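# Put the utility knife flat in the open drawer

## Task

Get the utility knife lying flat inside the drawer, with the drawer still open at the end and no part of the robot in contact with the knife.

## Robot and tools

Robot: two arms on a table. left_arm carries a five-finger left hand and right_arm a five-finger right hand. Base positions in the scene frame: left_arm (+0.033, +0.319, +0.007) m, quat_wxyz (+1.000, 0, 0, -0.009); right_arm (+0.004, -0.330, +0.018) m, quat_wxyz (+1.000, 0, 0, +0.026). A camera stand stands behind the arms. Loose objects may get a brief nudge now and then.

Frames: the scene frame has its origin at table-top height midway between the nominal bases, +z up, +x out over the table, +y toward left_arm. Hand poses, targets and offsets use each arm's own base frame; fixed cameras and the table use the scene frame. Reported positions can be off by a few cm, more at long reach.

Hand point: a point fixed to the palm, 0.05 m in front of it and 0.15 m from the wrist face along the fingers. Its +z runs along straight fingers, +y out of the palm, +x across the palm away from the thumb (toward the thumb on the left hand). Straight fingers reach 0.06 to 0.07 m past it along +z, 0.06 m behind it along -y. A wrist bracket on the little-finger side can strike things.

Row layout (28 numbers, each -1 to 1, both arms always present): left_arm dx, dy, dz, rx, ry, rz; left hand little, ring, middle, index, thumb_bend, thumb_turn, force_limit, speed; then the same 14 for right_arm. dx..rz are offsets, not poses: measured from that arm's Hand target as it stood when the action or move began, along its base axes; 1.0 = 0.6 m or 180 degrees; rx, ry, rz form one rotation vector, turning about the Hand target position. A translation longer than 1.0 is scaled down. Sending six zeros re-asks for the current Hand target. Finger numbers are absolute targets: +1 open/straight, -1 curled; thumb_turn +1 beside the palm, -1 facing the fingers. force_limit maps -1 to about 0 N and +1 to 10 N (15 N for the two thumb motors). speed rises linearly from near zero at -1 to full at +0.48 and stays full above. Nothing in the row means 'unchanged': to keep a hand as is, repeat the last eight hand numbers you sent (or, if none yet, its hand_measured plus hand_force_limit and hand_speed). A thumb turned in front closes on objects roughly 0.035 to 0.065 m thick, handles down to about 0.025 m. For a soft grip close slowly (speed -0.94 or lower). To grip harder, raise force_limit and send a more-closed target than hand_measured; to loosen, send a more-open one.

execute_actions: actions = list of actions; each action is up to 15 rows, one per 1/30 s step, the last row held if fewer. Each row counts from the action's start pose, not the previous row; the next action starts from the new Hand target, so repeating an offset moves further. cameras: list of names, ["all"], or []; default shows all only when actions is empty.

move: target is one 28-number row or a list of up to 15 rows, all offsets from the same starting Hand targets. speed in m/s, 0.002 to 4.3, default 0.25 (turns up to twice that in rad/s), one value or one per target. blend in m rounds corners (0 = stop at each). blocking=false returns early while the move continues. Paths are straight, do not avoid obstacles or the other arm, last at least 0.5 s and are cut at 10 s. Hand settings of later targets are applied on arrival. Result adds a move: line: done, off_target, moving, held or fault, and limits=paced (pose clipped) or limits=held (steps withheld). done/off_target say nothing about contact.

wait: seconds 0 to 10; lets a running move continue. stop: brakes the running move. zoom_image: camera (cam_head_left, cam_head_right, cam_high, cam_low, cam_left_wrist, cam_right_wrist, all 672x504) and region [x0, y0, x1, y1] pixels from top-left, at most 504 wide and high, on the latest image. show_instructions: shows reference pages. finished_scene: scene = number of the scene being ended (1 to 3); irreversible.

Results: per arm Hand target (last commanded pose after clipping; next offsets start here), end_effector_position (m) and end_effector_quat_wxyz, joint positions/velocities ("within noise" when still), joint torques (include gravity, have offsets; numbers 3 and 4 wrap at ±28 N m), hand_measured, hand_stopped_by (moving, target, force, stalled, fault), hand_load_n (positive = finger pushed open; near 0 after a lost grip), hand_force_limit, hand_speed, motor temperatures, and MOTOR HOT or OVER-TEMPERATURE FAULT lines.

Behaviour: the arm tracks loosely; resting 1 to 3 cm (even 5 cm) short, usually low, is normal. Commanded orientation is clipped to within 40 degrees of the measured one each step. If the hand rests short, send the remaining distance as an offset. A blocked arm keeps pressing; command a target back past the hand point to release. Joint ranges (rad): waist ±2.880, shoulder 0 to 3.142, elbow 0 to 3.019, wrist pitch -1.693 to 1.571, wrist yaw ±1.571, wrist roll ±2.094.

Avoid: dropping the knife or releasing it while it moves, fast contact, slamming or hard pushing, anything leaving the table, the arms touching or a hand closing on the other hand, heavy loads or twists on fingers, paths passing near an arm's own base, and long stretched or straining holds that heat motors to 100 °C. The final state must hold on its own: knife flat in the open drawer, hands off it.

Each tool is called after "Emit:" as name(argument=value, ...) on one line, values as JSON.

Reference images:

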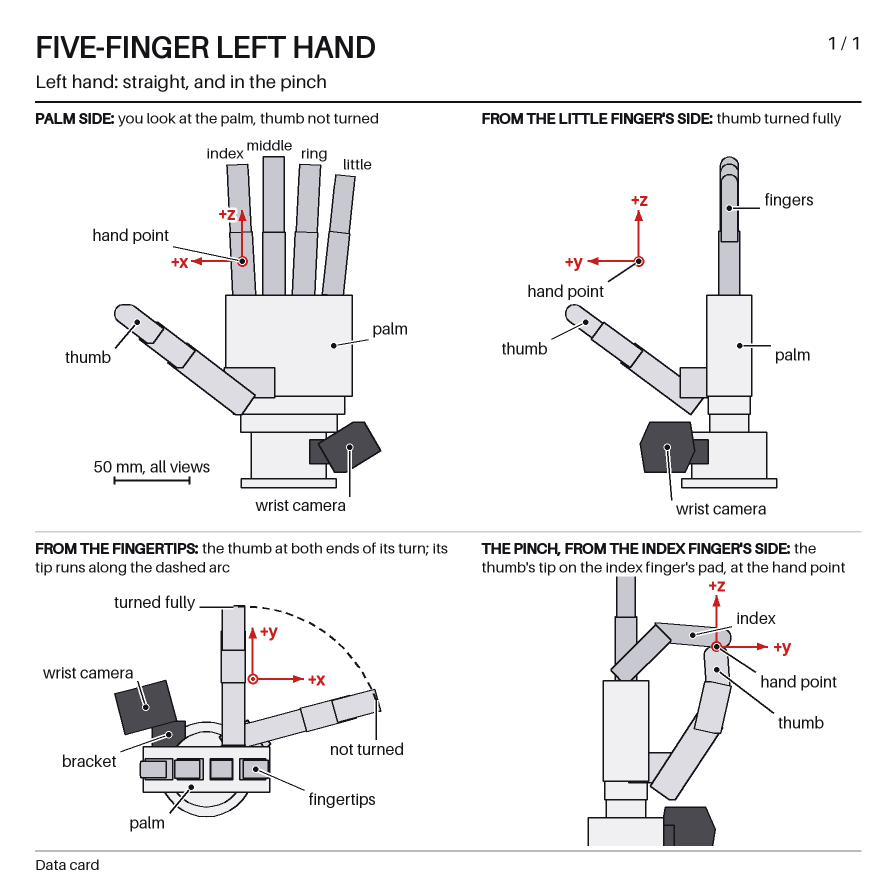

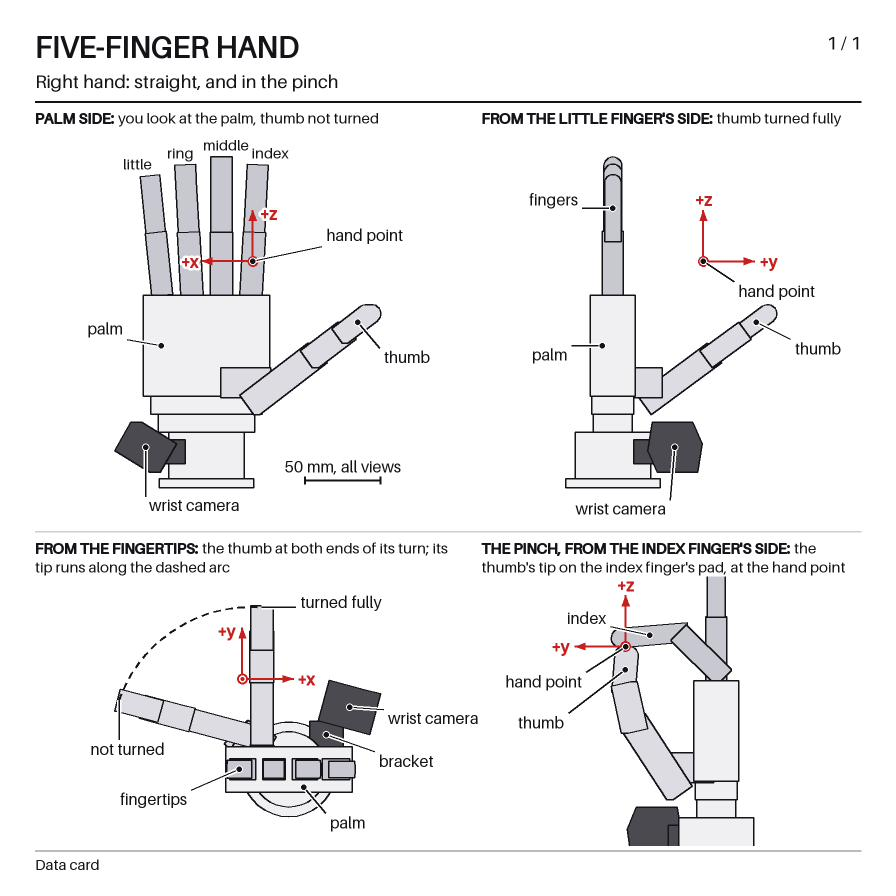

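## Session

Emit:
execute_actions(actions=[])

Scene clock: 0.00 s.
left_arm: end_effector_position=(+0.4592, -0.5167, +0.2751) hand_measured=(+1.000, +1.000, +1.000, +1.000, +1.000, +1.000) hand_load_n=(+0.0, +0.0, +0.0, +0.0, +0.0, +0.0) hand_stopped_by=(target, target, target, target, target, target) hand_force_limit=0.00 hand_speed=-0.80 end_effector_quat_wxyz=(+0.032, -0.130, +0.780, -0.612) | right_arm: end_effector_position=(+0.4948, -0.3023, +0.0888) hand_measured=(+1.000, +1.000, +1.000, +1.000, +1.000, +1.000) hand_load_n=(+0.0, +0.0, +0.0, +0.0, +0.0, +0.0) hand_stopped_by=(target, target, target, target, target, target) hand_force_limit=0.00 hand_speed=-0.80 end_effector_quat_wxyz=(+0.210, -0.174, +0.729, -0.629)
Joint positions: left_arm=[-0.636 1.679 1.421 -0.072 0.69 0.102] | right_arm=[-0.419 1.656 0.655 0.854 0.591 0.17]
Joint velocities: within noise
Joint torques (N m): no reading
Motor temperatures (°C): left_arm=[31 26 28 26 28 28] | right_arm=[30 26 28 26 28 28]
Heat: left arm: hottest waist 31 °C; right arm: hottest waist 30 °C.
Hand target: left_arm +0.4642, -0.5203, +0.2905; +0.041, -0.122, +0.774, -0.620 | right_arm +0.4993, -0.3043, +0.0914; +0.212, -0.172, +0.727, -0.630

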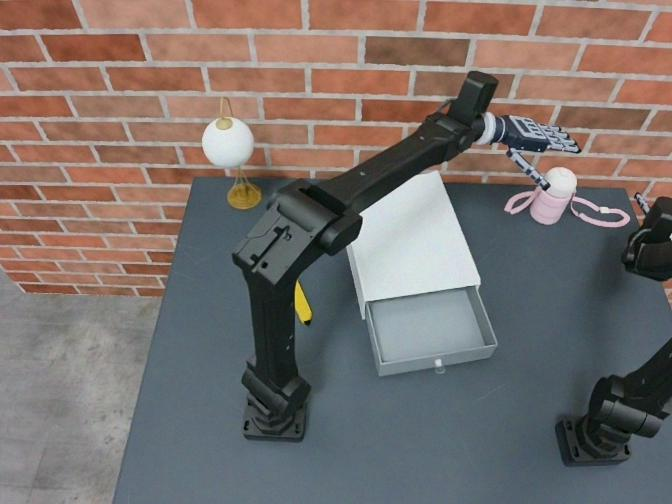

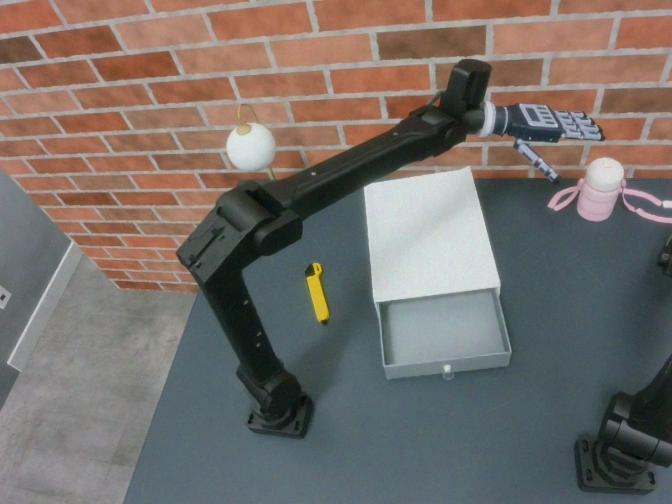

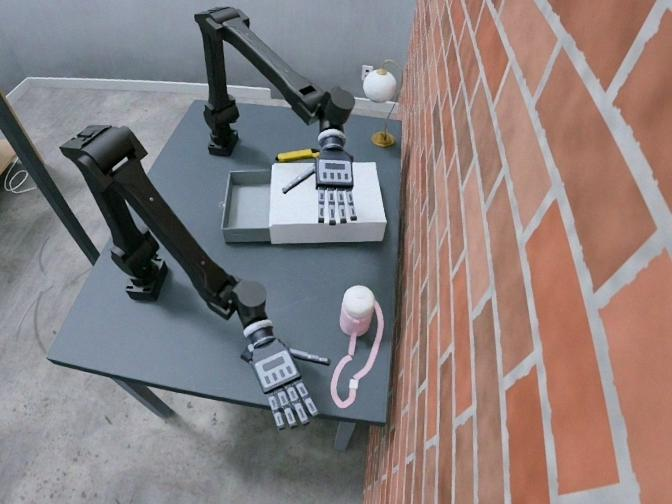

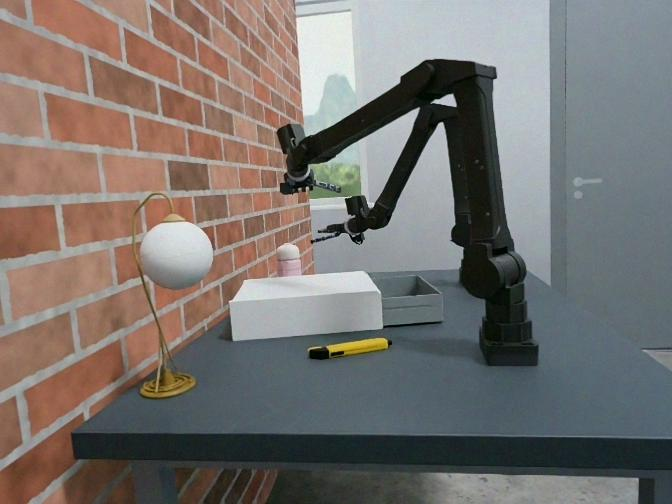

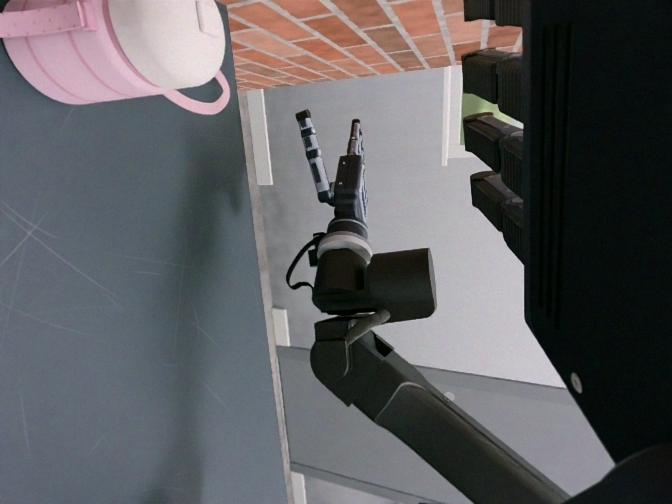

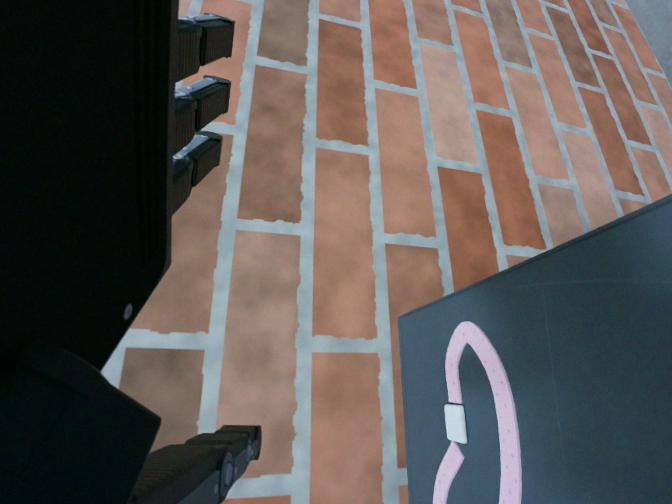

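Emit:
move(target=[-0.241,0.817,-0.234,0.1501,0.0184,0.032,-0.1,-0.1,-0.1,-0.1,0.85,-1,0,0.3,0,0,0,0,0,0,1,1,1,1,1,1,0,-0.8], speed=0.35, cameras=["cam_head_left","cam_head_right","cam_high","cam_low","cam_left_wrist"])

Scene clock: 7.13 s.
left_arm: end_effector_position=(+0.3163, -0.0306, +0.1494) hand_measured=(-0.100, -0.100, -0.100, -0.100, +0.850, -1.000) hand_load_n=(+0.0, +0.0, +0.0, +0.0, +0.0, +0.0) hand_stopped_by=(target, target, target, target, target, target) hand_force_limit=0.00 hand_speed=0.30 end_effector_quat_wxyz=(+0.079, -0.170, +0.891, -0.414) | right_arm: end_effector_position=(+0.4948, -0.3023, +0.0888) hand_measured=(+1.000, +1.000, +1.000, +1.000, +1.000, +1.000) hand_load_n=(+0.0, +0.0, +0.0, +0.0, +0.0, +0.0) hand_stopped_by=(target, target, target, target, target, target) hand_force_limit=0.00 hand_speed=-0.80 end_effector_quat_wxyz=(+0.210, -0.174, +0.729, -0.629)
Joint positions: left_arm=[0.267 1.182 0.882 -1.142 0.864 1.401] | right_arm=[-0.419 1.656 0.655 0.854 0.591 0.17]
Joint torques (N m): left_arm=[-0.26 -4.72 9.28 0.08 0.93 0.18] | right_arm=[-1.03 -12.86 5.46 1.54 0.17 -0.01]
Heat: left arm: hottest waist 31 °C; right arm: hottest waist 30 °C.
Hand target: left_arm +0.3194, -0.0300, +0.1500; +0.077, -0.166, +0.891, -0.416 | right_arm +0.4993, -0.3043, +0.0914; +0.212, -0.172, +0.727, -0.630
Off the commanded pose: left_arm 0.003 m, 1 deg | right_arm 0.006 m, 0 deg.
move: done
Images, in order (width x height): cam_head_left 672x504, cam_head_right 672x504, cam_high 672x504, cam_low 672x504, cam_left_wrist 672x504.

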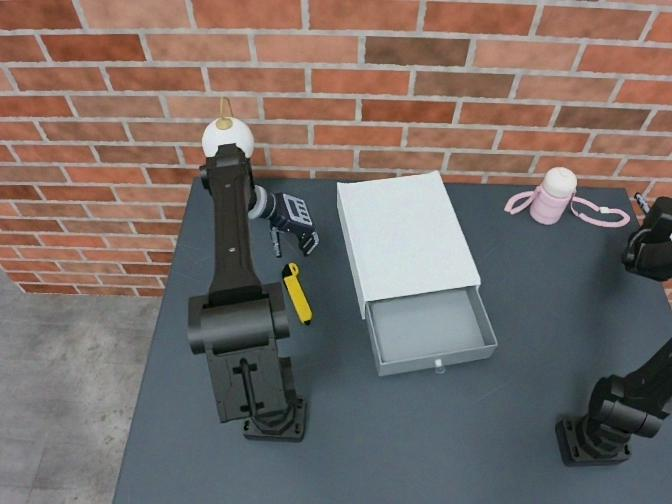

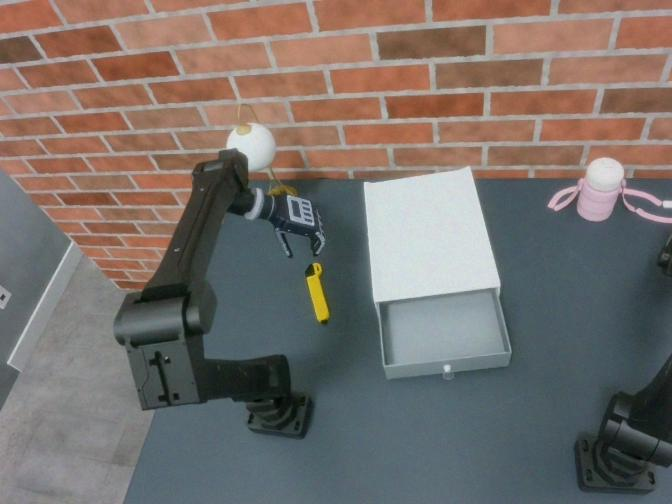

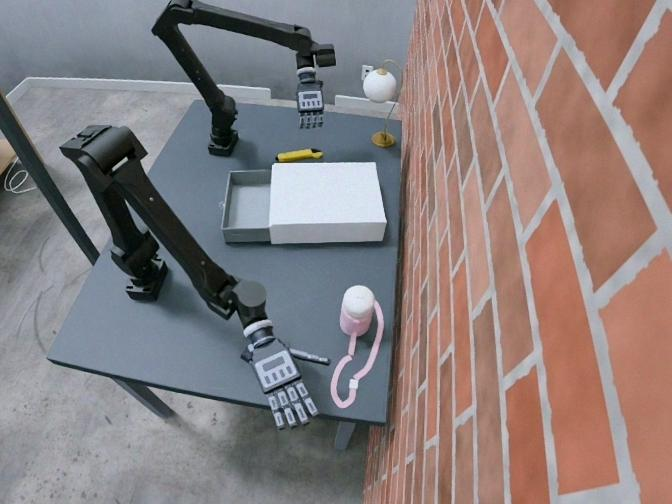

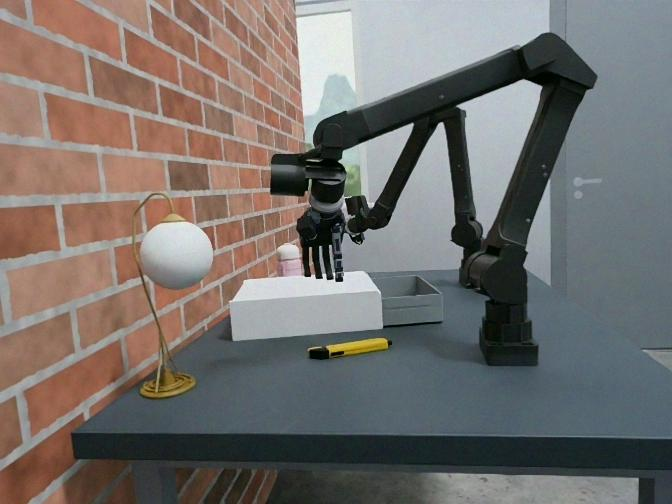

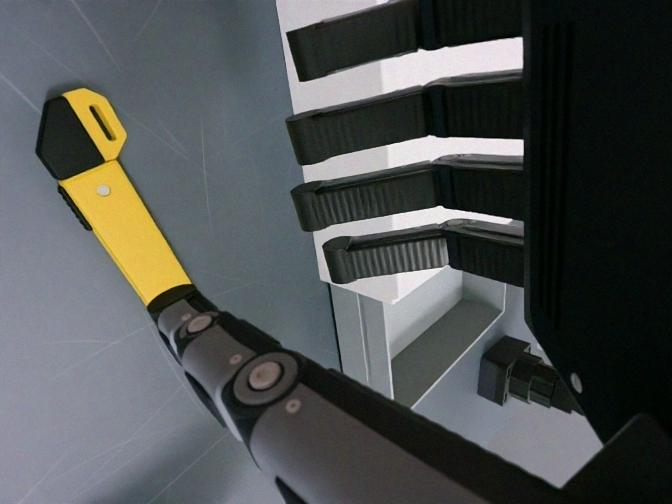

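Emit:
move(target=[0,0,-0.16,0,0,0,-0.1,-0.1,-0.1,-0.1,0.85,-1,0,0.3,0,0,0,0,0,0,1,1,1,1,1,1,0,-0.8], speed=0.25, cameras=["cam_head_left","cam_head_right","cam_high","cam_low","cam_left_wrist"])

Emit:
zoom_image(camera="cam_head_right", region=[250, 210, 370, 340])

Emit:
zoom_image(camera="cam_high", region=[250, 90, 350, 190])

Emit:
zoom_image(camera="cam_low", region=[260, 250, 440, 380])

Scene clock: 9.00 s.
left_arm: end_effector_position=(+0.3178, -0.0305, +0.0552) hand_measured=(-0.100, -0.100, -0.100, -0.100, +0.850, -1.000) hand_load_n=(+0.0, +0.0, +0.0, +0.0, +0.0, +0.0) hand_stopped_by=(target, target, target, target, target, target) hand_force_limit=0.00 hand_speed=0.30 end_effector_quat_wxyz=(+0.071, -0.171, +0.890, -0.416) | right_arm: end_effector_position=(+0.4948, -0.3023, +0.0888) hand_measured=(+1.000, +1.000, +1.000, +1.000, +1.000, +1.000) hand_load_n=(+0.0, +0.0, +0.0, +0.0, -0.5, +0.0) hand_stopped_by=(target, target, target, target, target, target) hand_force_limit=0.00 hand_speed=-0.80 end_effector_quat_wxyz=(+0.210, -0.174, +0.729, -0.629)
Joint positions: left_arm=[0.267 1.327 0.729 -0.863 0.866 1.408] | right_arm=[-0.419 1.656 0.655 0.854 0.591 0.17]
Joint torques (N m): left_arm=[-0.26 -7 6.93 0.87 0.82 0.11] | right_arm=[-1.03 -12.81 5.46 1.42 0.16 0]
Heat: left arm: hottest waist 31 °C; right arm: hottest waist 30 °C.
Hand target: left_arm +0.3196, -0.0300, +0.0541; +0.077, -0.166, +0.891, -0.416 | right_arm +0.4993, -0.3043, +0.0914; +0.212, -0.172, +0.727, -0.630
Off the commanded pose: left_arm 0.002 m, 1 deg | right_arm 0.006 m, 0 deg.
move: done
Images, in order (width x height): cam_head_left 672x504, cam_head_right 672x504, cam_high 672x504, cam_low 672x504, cam_left_wrist 672x504.

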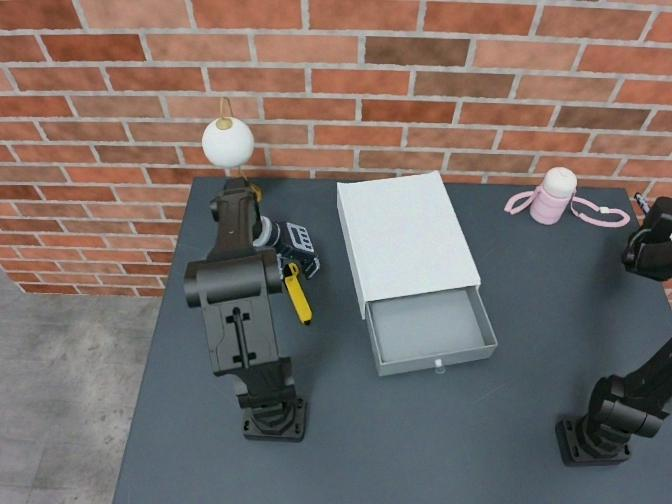

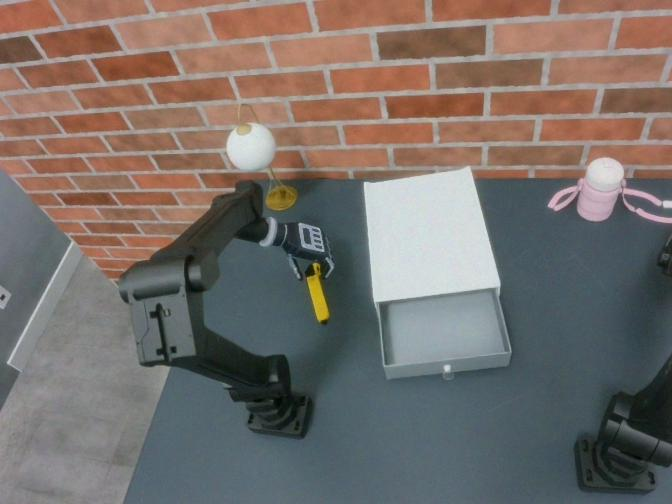

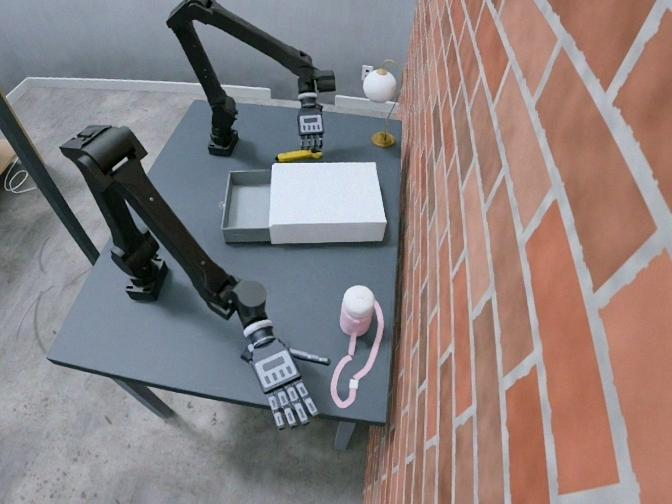

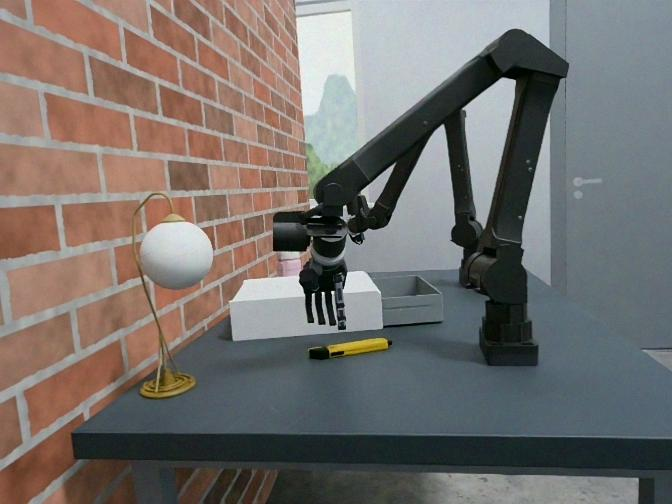

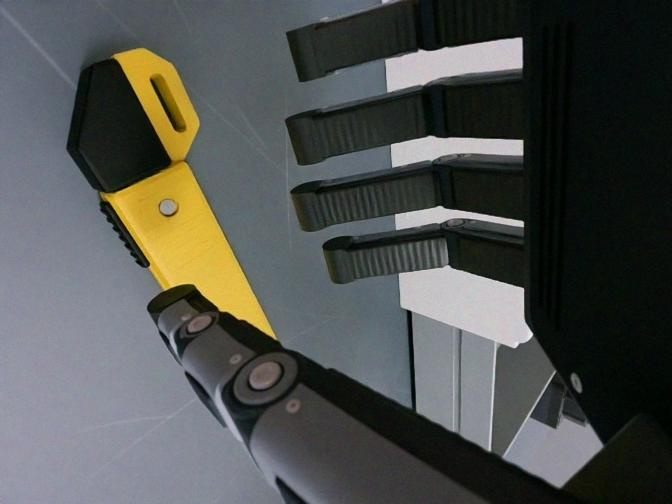

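Scaled by 3.877.

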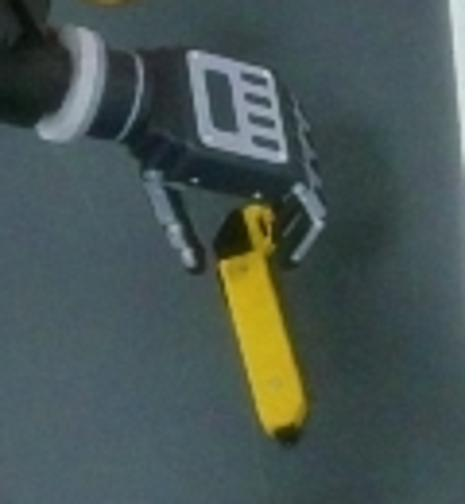

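Scaled by 5.040.

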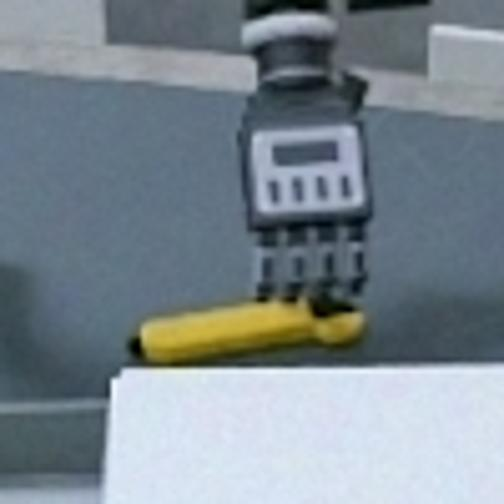

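Scaled by 2.800.

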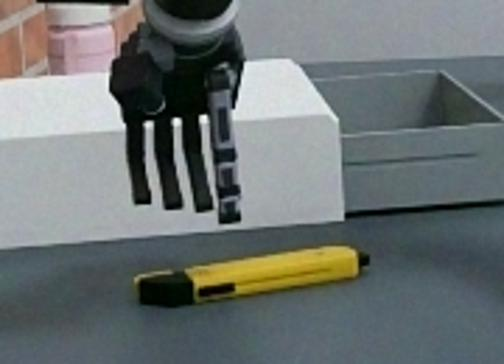

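Emit:
move(target=[-0.0255,-0.018,-0.035,0,0,0.0333,-0.1,-0.1,-0.1,-0.1,0.85,-1,0,0.3,0,0,0,0,0,0,1,1,1,1,1,1,0,-0.8], speed=0.15, cameras=["cam_head_right","cam_high","cam_low","cam_left_wrist"])

Emit:
zoom_image(camera="cam_head_right", region=[270, 230, 370, 340])

Emit:
zoom_image(camera="cam_low", region=[260, 250, 440, 380])

Scene clock: 19.97 s.
left_arm: end_effector_position=(+0.3049, -0.0374, +0.0316) hand_measured=(-0.100, -0.100, -0.100, -0.100, +0.850, -1.000) hand_load_n=(+0.0, +0.0, +0.0, +0.0, +0.0, +0.0) hand_stopped_by=(target, target, target, target, target, target) hand_force_limit=0.00 hand_speed=0.30 end_effector_quat_wxyz=(+0.094, -0.215, +0.880, -0.412) | right_arm: end_effector_position=(+0.4948, -0.3023, +0.0888) hand_measured=(+1.000, +1.000, +1.000, +1.000, +1.000, +1.000) hand_load_n=(+0.0, +0.0, +0.0, +0.0, +0.0, +0.0) hand_stopped_by=(target, target, target, target, target, target) hand_force_limit=0.00 hand_speed=-0.80 end_effector_quat_wxyz=(+0.210, -0.174, +0.729, -0.629)
Joint positions: left_arm=[0.262 1.279 0.605 -0.66 0.849 1.247] | right_arm=[-0.419 1.656 0.655 0.854 0.591 0.17]
Joint torques (N m): left_arm=[-1.14 -7.3 6.24 1.11 0.58 -0.05] | right_arm=[-0.97 -12.69 5.44 1.47 0.16 0.01]
Heat: left arm: hottest waist 31 °C; right arm: hottest waist 30 °C.
Hand target: left_arm +0.3042, -0.0408, +0.0330; +0.098, -0.212, +0.881, -0.411 | right_arm +0.4993, -0.3043, +0.0914; +0.212, -0.172, +0.727, -0.630
Off the commanded pose: left_arm 0.004 m, 1 deg | right_arm 0.006 m, 0 deg.
move: done
Images, in order (width x height): cam_head_right 672x504, cam_high 672x504, cam_low 672x504, cam_left_wrist 672x504.

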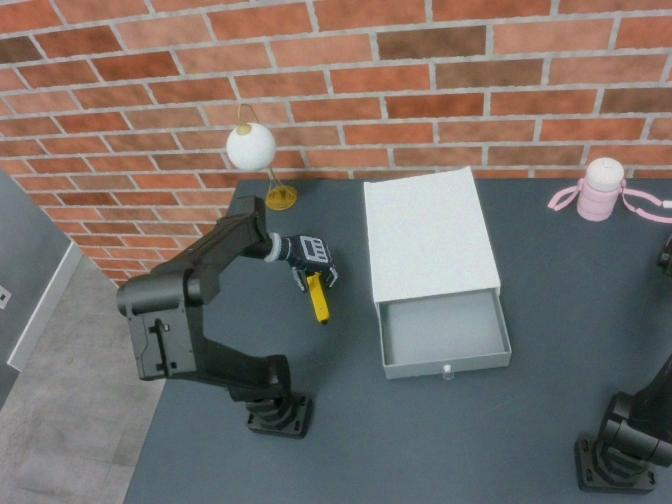

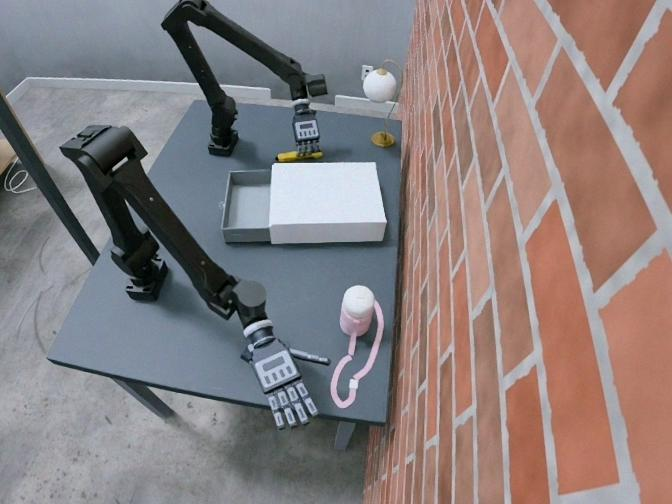

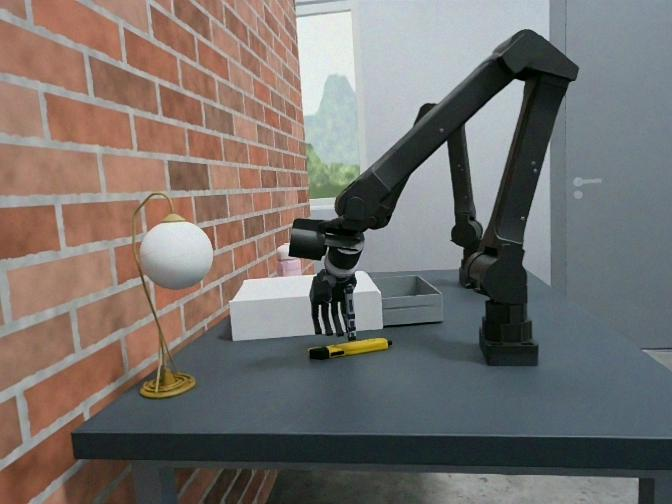

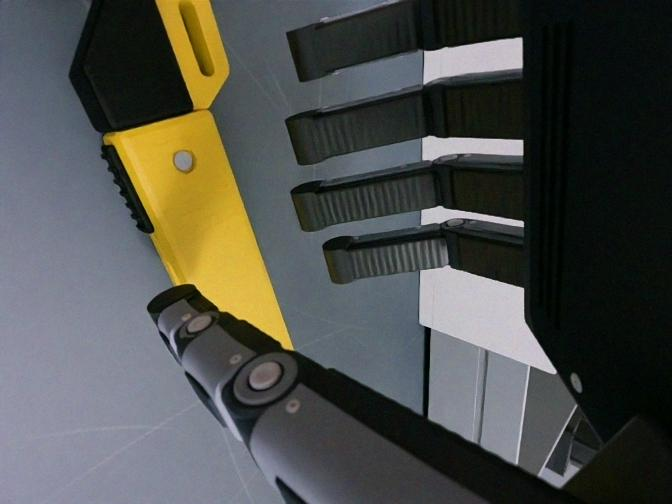

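Scaled by 4.582.

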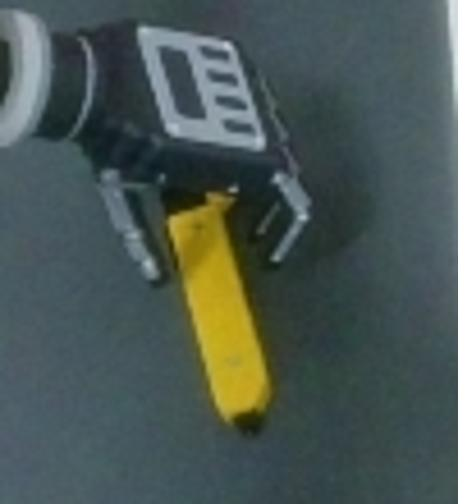

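Scaled by 2.800.

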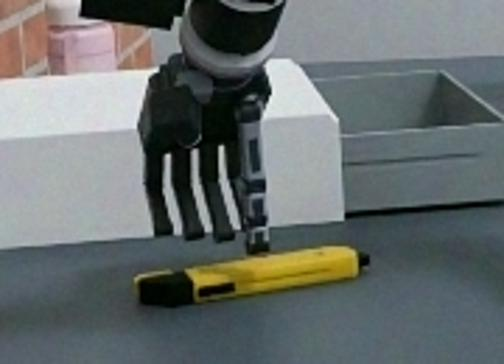

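Emit:
move(target=[0,0.008,-0.0383,0,0,0,-0.1,-0.1,-0.1,-0.1,0.85,-1,0,0.3,0,0,0,0,0,0,1,1,1,1,1,1,0,-0.8], speed=0.1, cameras=["cam_head_right","cam_low","cam_left_wrist"])

Emit:
zoom_image(camera="cam_low", region=[260, 250, 440, 380])

Scene clock: 22.03 s.
left_arm: end_effector_position=(+0.3062, -0.0371, +0.0160) hand_measured=(-0.100, -0.100, -0.100, -0.100, +0.850, -1.000) hand_load_n=(+0.0, +0.0, +0.0, +0.0, +0.0, +0.0) hand_stopped_by=(target, target, target, target, target, target) hand_force_limit=0.00 hand_speed=0.30 end_effector_quat_wxyz=(+0.099, -0.213, +0.880, -0.412) | right_arm: end_effector_position=(+0.4948, -0.3023, +0.0888) hand_measured=(+1.000, +1.000, +1.000, +1.000, +1.000, +1.000) hand_load_n=(+0.0, +0.0, +0.0, -0.5, +0.0, +0.0) hand_stopped_by=(target, target, target, target, target, target) hand_force_limit=0.00 hand_speed=-0.80 end_effector_quat_wxyz=(+0.210, -0.174, +0.729, -0.629)
Joint positions: left_arm=[0.262 1.314 0.581 -0.591 0.849 1.247] | right_arm=[-0.419 1.656 0.655 0.854 0.591 0.17]
Joint torques (N m): left_arm=[0.09 -5.07 5.96 1.06 0.73 0.13] | right_arm=[-0.85 -12.98 5.44 1.5 0.17 -0.01]
Heat: left arm: hottest waist 31 °C; right arm: hottest waist 30 °C.
Hand target: left_arm +0.3043, -0.0360, +0.0101; +0.098, -0.212, +0.881, -0.411 | right_arm +0.4993, -0.3043, +0.0914; +0.212, -0.172, +0.727, -0.630
Off the commanded pose: left_arm 0.006 m, 0 deg | right_arm 0.006 m, 0 deg.
move: done
Images, in order (width x height): cam_head_right 672x504, cam_low 672x504, cam_left_wrist 672x504.

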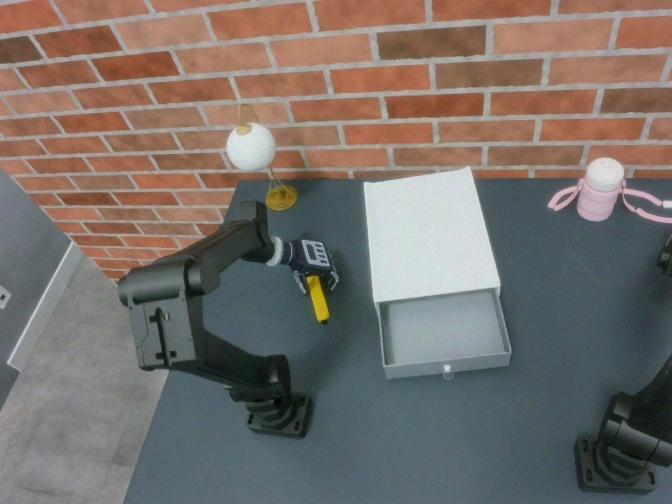

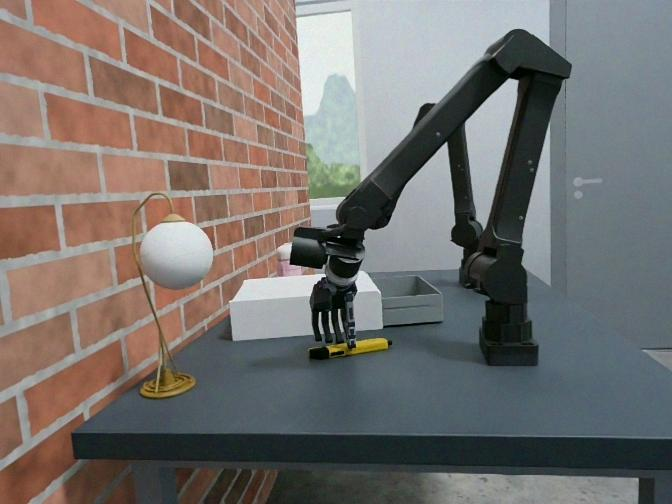

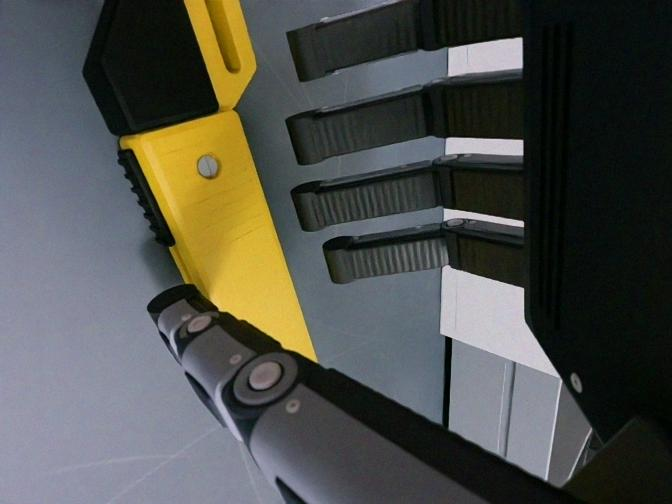

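Scaled by 2.800.

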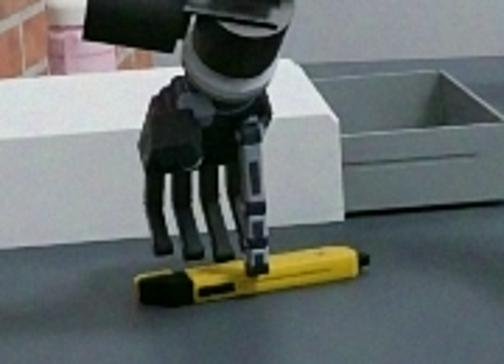

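Emit:
move(target=[[0,0,0.045,0,0,0,-0.1,-0.1,-0.1,-0.1,0.85,-1,0,0.3,0,0,0,0,0,0,1,1,1,1,1,1,0,-0.8],[-0.006,0.016,0.045,0,0,0,-0.1,-0.1,-0.1,-0.1,0.85,-1,0,0.3,0,0,0,0,0,0,1,1,1,1,1,1,0,-0.8],[-0.006,0.016,-0.003,0,0,0,-0.1,-0.1,-0.1,-0.1,0.85,-1,0,0.3,0,0,0,0,0,0,1,1,1,1,1,1,0,-0.8]], speed=0.12, blend=[0.005,0.01,0], cameras=["cam_low","cam_left_wrist"])

Emit:
zoom_image(camera="cam_low", region=[260, 250, 440, 380])

Scene clock: 23.93 s.
left_arm: end_effector_position=(+0.3004, -0.0287, +0.0124) hand_measured=(-0.100, -0.100, -0.100, -0.100, +0.850, -1.000) hand_load_n=(+0.0, +0.0, +0.0, +0.0, +0.0, +0.0) hand_stopped_by=(target, target, target, target, target, target) hand_force_limit=0.00 hand_speed=0.30 end_effector_quat_wxyz=(+0.095, -0.214, +0.881, -0.411) | right_arm: end_effector_position=(+0.4948, -0.3023, +0.0888) hand_measured=(+1.000, +1.000, +1.000, +1.000, +1.000, +1.000) hand_load_n=(+0.0, -0.5, +0.0, -0.5, +0.0, +0.0) hand_stopped_by=(target, target, target, target, target, target) hand_force_limit=0.00 hand_speed=-0.80 end_effector_quat_wxyz=(+0.210, -0.174, +0.729, -0.629)
Joint positions: left_arm=[0.293 1.324 0.581 -0.625 0.853 1.295] | right_arm=[-0.419 1.656 0.655 0.854 0.591 0.17]
Joint torques (N m): left_arm=[0.38 -5.25 6.13 1.01 0.88 0.19] | right_arm=[-1.03 -12.86 5.42 1.47 0.17 0.01]
Heat: left arm: hottest waist 31 °C; right arm: hottest waist 30 °C.
Hand target: left_arm +0.3007, -0.0264, +0.0082; +0.098, -0.212, +0.881, -0.411 | right_arm +0.4993, -0.3043, +0.0914; +0.212, -0.172, +0.727, -0.630
Off the commanded pose: left_arm 0.005 m, 0 deg | right_arm 0.006 m, 0 deg.
move: done; blend cut to 0.0051 m at target 2
Images, in order (width x height): cam_low 672x504, cam_left_wrist 672x504.

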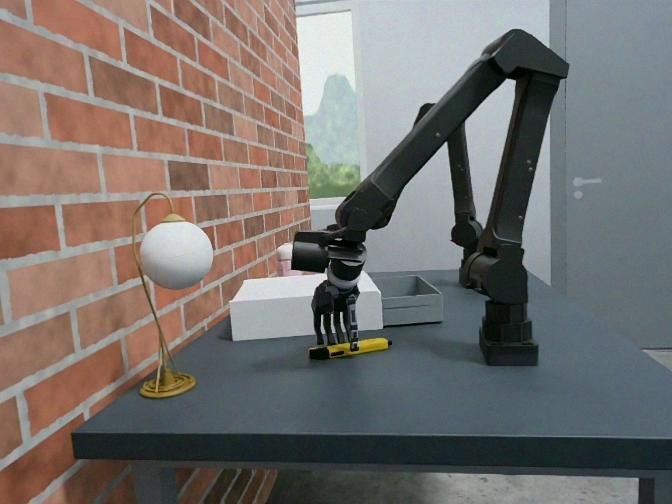

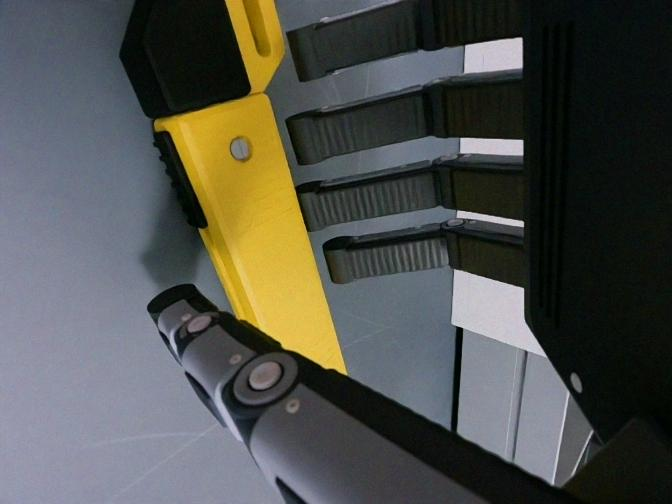

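Scaled by 2.800.

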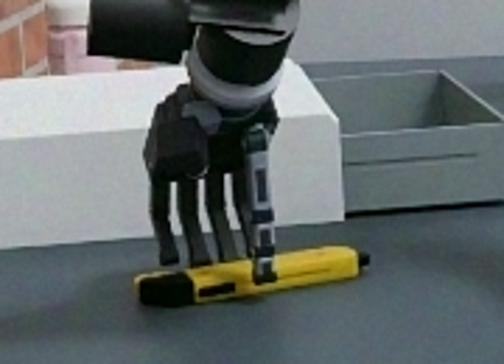

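Emit:
move(target=[0,0,-0.003,0,0,0,-0.1,-0.1,-0.1,-0.1,0.0,-1,0,-0.8,0,0,0,0,0,0,1,1,1,1,1,1,0,-0.8], speed=0.06, cameras=["cam_left_wrist"])

Scene clock: 27.93 s.
left_arm: end_effector_position=(+0.3022, -0.0283, +0.0125) hand_measured=(-0.100, -0.100, -0.100, -0.100, +0.000, -1.000) hand_load_n=(+0.0, +0.0, +0.0, +0.0, +0.0, +0.0) hand_stopped_by=(target, target, target, target, target, target) hand_force_limit=0.00 hand_speed=-0.80 end_effector_quat_wxyz=(+0.099, -0.212, +0.881, -0.411) | right_arm: end_effector_position=(+0.4948, -0.3023, +0.0888) hand_measured=(+1.000, +1.000, +1.000, +1.000, +1.000, +1.000) hand_load_n=(+0.0, +0.0, +0.0, +0.0, +0.0, +0.0) hand_stopped_by=(target, target, target, target, target, target) hand_force_limit=0.00 hand_speed=-0.80 end_effector_quat_wxyz=(+0.210, -0.174, +0.729, -0.629)
Joint positions: left_arm=[0.293 1.324 0.581 -0.617 0.855 1.295] | right_arm=[-0.419 1.656 0.655 0.854 0.591 0.17]
Joint torques (N m): left_arm=[0.38 -4.84 5.97 1.03 0.83 0.16] | right_arm=[-0.85 -12.86 5.44 1.47 0.15 0.02]
Heat: left arm: hottest waist 31 °C; right arm: hottest waist 30 °C.
Hand target: left_arm +0.3007, -0.0264, +0.0064; +0.098, -0.212, +0.881, -0.411 | right_arm +0.4993, -0.3043, +0.0914; +0.212, -0.172, +0.727, -0.630
Off the commanded pose: left_arm 0.007 m, 0 deg | right_arm 0.006 m, 0 deg.
move: done
Images, in order (width x height): cam_left_wrist 672x504.

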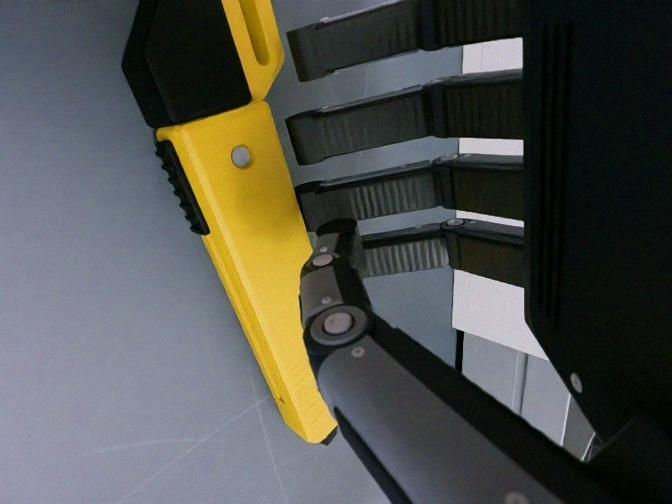

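Emit:
move(target=[[0,0,0.05,0,0,0,-0.1,-0.1,-0.1,-0.1,0.0,-1,0,0.3,0,0,0,0,0,0,1,1,1,1,1,1,0,-0.8],[-0.0015,-0.016,0.05,0,0,0,-0.1,-0.1,-0.1,-0.1,0.8,-1,0,0.3,0,0,0,0,0,0,1,1,1,1,1,1,0,-0.8],[-0.0015,-0.016,0.001,0,0,0,-0.1,-0.1,-0.1,-0.1,0.8,-1,0,0.3,0,0,0,0,0,0,1,1,1,1,1,1,0,-0.8]], speed=0.12, cameras=["cam_low","cam_left_wrist"])

Emit:
zoom_image(camera="cam_low", region=[290, 290, 410, 380])

Scene clock: 33.43 s.
left_arm: end_effector_position=(+0.3027, -0.0322, +0.0123) hand_measured=(-0.100, -0.100, -0.100, -0.100, +0.800, -1.000) hand_load_n=(+0.0, +0.0, +0.0, +0.0, +0.0, +0.0) hand_stopped_by=(target, target, target, target, target, target) hand_force_limit=0.00 hand_speed=0.30 end_effector_quat_wxyz=(+0.106, -0.209, +0.881, -0.411) | right_arm: end_effector_position=(+0.4948, -0.3023, +0.0888) hand_measured=(+1.000, +1.000, +1.000, +1.000, +1.000, +1.000) hand_load_n=(+0.0, -0.5, +0.0, +0.0, +0.0, -0.5) hand_stopped_by=(target, target, target, target, target, target) hand_force_limit=0.00 hand_speed=-0.80 end_effector_quat_wxyz=(+0.210, -0.174, +0.729, -0.629)
Joint positions: left_arm=[0.281 1.311 0.566 -0.586 0.853 1.276] | right_arm=[-0.419 1.656 0.655 0.854 0.591 0.17]
Joint torques (N m): left_arm=[-1.03 -5.01 5.96 1.1 0.61 -0.06] | right_arm=[-1.08 -12.98 5.45 1.47 0.17 0.02]
Heat: left arm: hottest waist 31 °C; right arm: hottest waist 30 °C.
Hand target: left_arm +0.2997, -0.0360, +0.0071; +0.098, -0.212, +0.881, -0.411 | right_arm +0.4993, -0.3043, +0.0914; +0.212, -0.172, +0.727, -0.630
Off the commanded pose: left_arm 0.007 m, 1 deg | right_arm 0.006 m, 0 deg.
move: done; target 2's new numbers were sent with left_arm's hand 0.014 m and 2 deg from that target
Images, in order (width x height): cam_low 672x504, cam_left_wrist 672x504.

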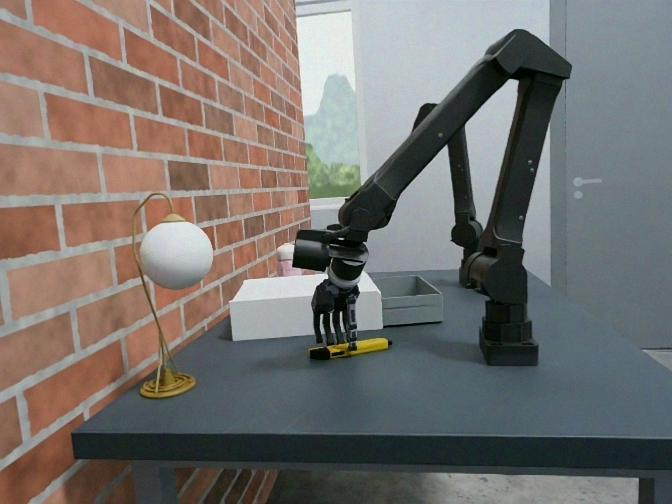

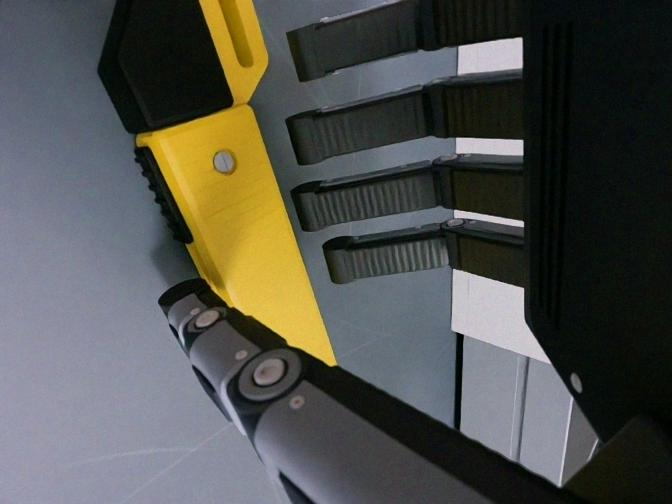

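Scaled by 4.200.

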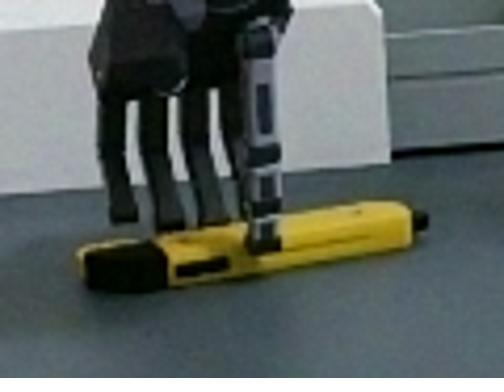

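Emit:
move(target=[[0,0,0.05,0,0,0,-0.1,-0.1,-0.1,-0.1,0.9,-1,0,0.3,0,0,0,0,0,0,1,1,1,1,1,1,0,-0.8],[-0.001,-0.0097,0.05,0,0,0,-0.1,-0.1,-0.1,-0.1,0.9,-1,0,0.3,0,0,0,0,0,0,1,1,1,1,1,1,0,-0.8],[-0.001,-0.0097,-0.0185,0,0,0,-0.1,-0.1,-0.1,-0.1,0.9,-1,0,0.3,0,0,0,0,0,0,1,1,1,1,1,1,0,-0.8]], speed=0.12, blend=[0.005,0.005,0], cameras=["cam_low","cam_left_wrist"])

Emit:
zoom_image(camera="cam_low", region=[290, 290, 410, 380])

Scene clock: 36.50 s.
left_arm: end_effector_position=(+0.3018, -0.0395, +0.0028) hand_measured=(-0.100, -0.100, -0.100, -0.100, +0.900, -1.000) hand_load_n=(+0.0, +0.0, -4.0, +0.0, +0.0, +0.0) hand_stopped_by=(target, target, target, target, target, target) hand_force_limit=0.00 hand_speed=0.30 end_effector_quat_wxyz=(+0.103, -0.212, +0.879, -0.414) | right_arm: end_effector_position=(+0.4948, -0.3023, +0.0888) hand_measured=(+1.000, +1.000, +1.000, +1.000, +1.000, +1.000) hand_load_n=(+0.0, +0.0, +0.0, +0.0, +0.0, +0.0) hand_stopped_by=(target, target, target, target, target, target) hand_force_limit=0.00 hand_speed=-0.80 end_effector_quat_wxyz=(+0.210, -0.174, +0.729, -0.629)
Joint positions: left_arm=[0.26 1.331 0.546 -0.527 0.853 1.24] | right_arm=[-0.419 1.656 0.655 0.854 0.591 0.17]
Joint torques (N m): left_arm=[-0.97 -4.89 5.6 1.37 0.42 -0.01] | right_arm=[-0.91 -12.92 5.46 1.43 0.15 0]
Heat: left arm: hottest waist 31 °C; right arm: hottest waist 30 °C.
Hand target: left_arm +0.2991, -0.0419, -0.0041; +0.098, -0.212, +0.881, -0.411 | right_arm +0.4993, -0.3043, +0.0914; +0.212, -0.172, +0.727, -0.630
Off the commanded pose: left_arm 0.008 m, 1 deg | right_arm 0.006 m, 0 deg.
move: done; blend cut to 0.0029 m at target 1, 0.0029 m at target 2
Images, in order (width x height): cam_low 672x504, cam_left_wrist 672x504.

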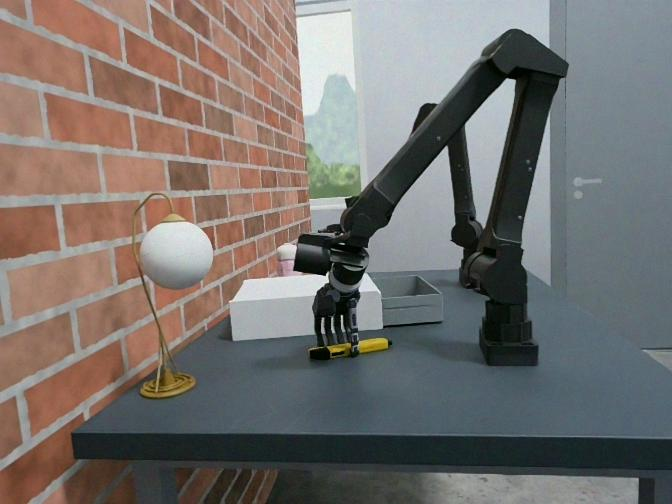

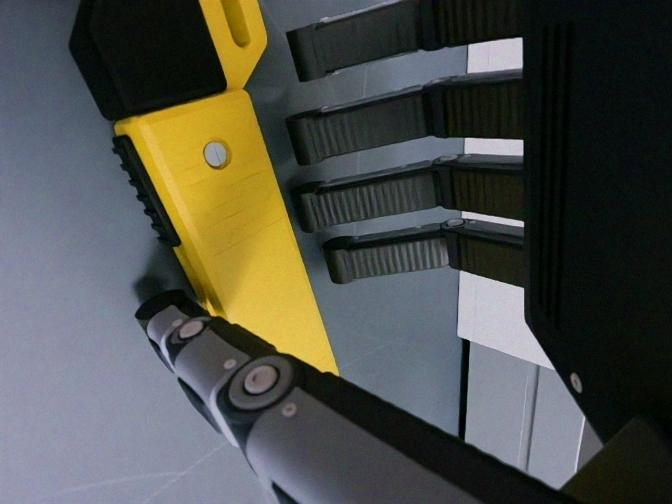

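Scaled by 4.200.

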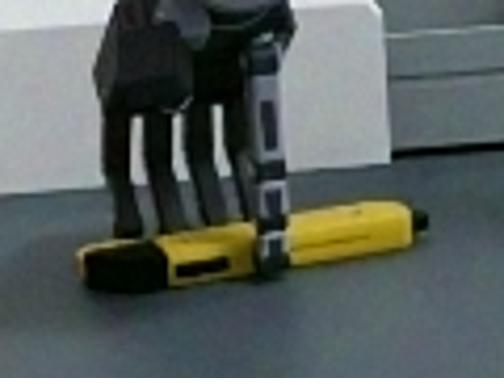

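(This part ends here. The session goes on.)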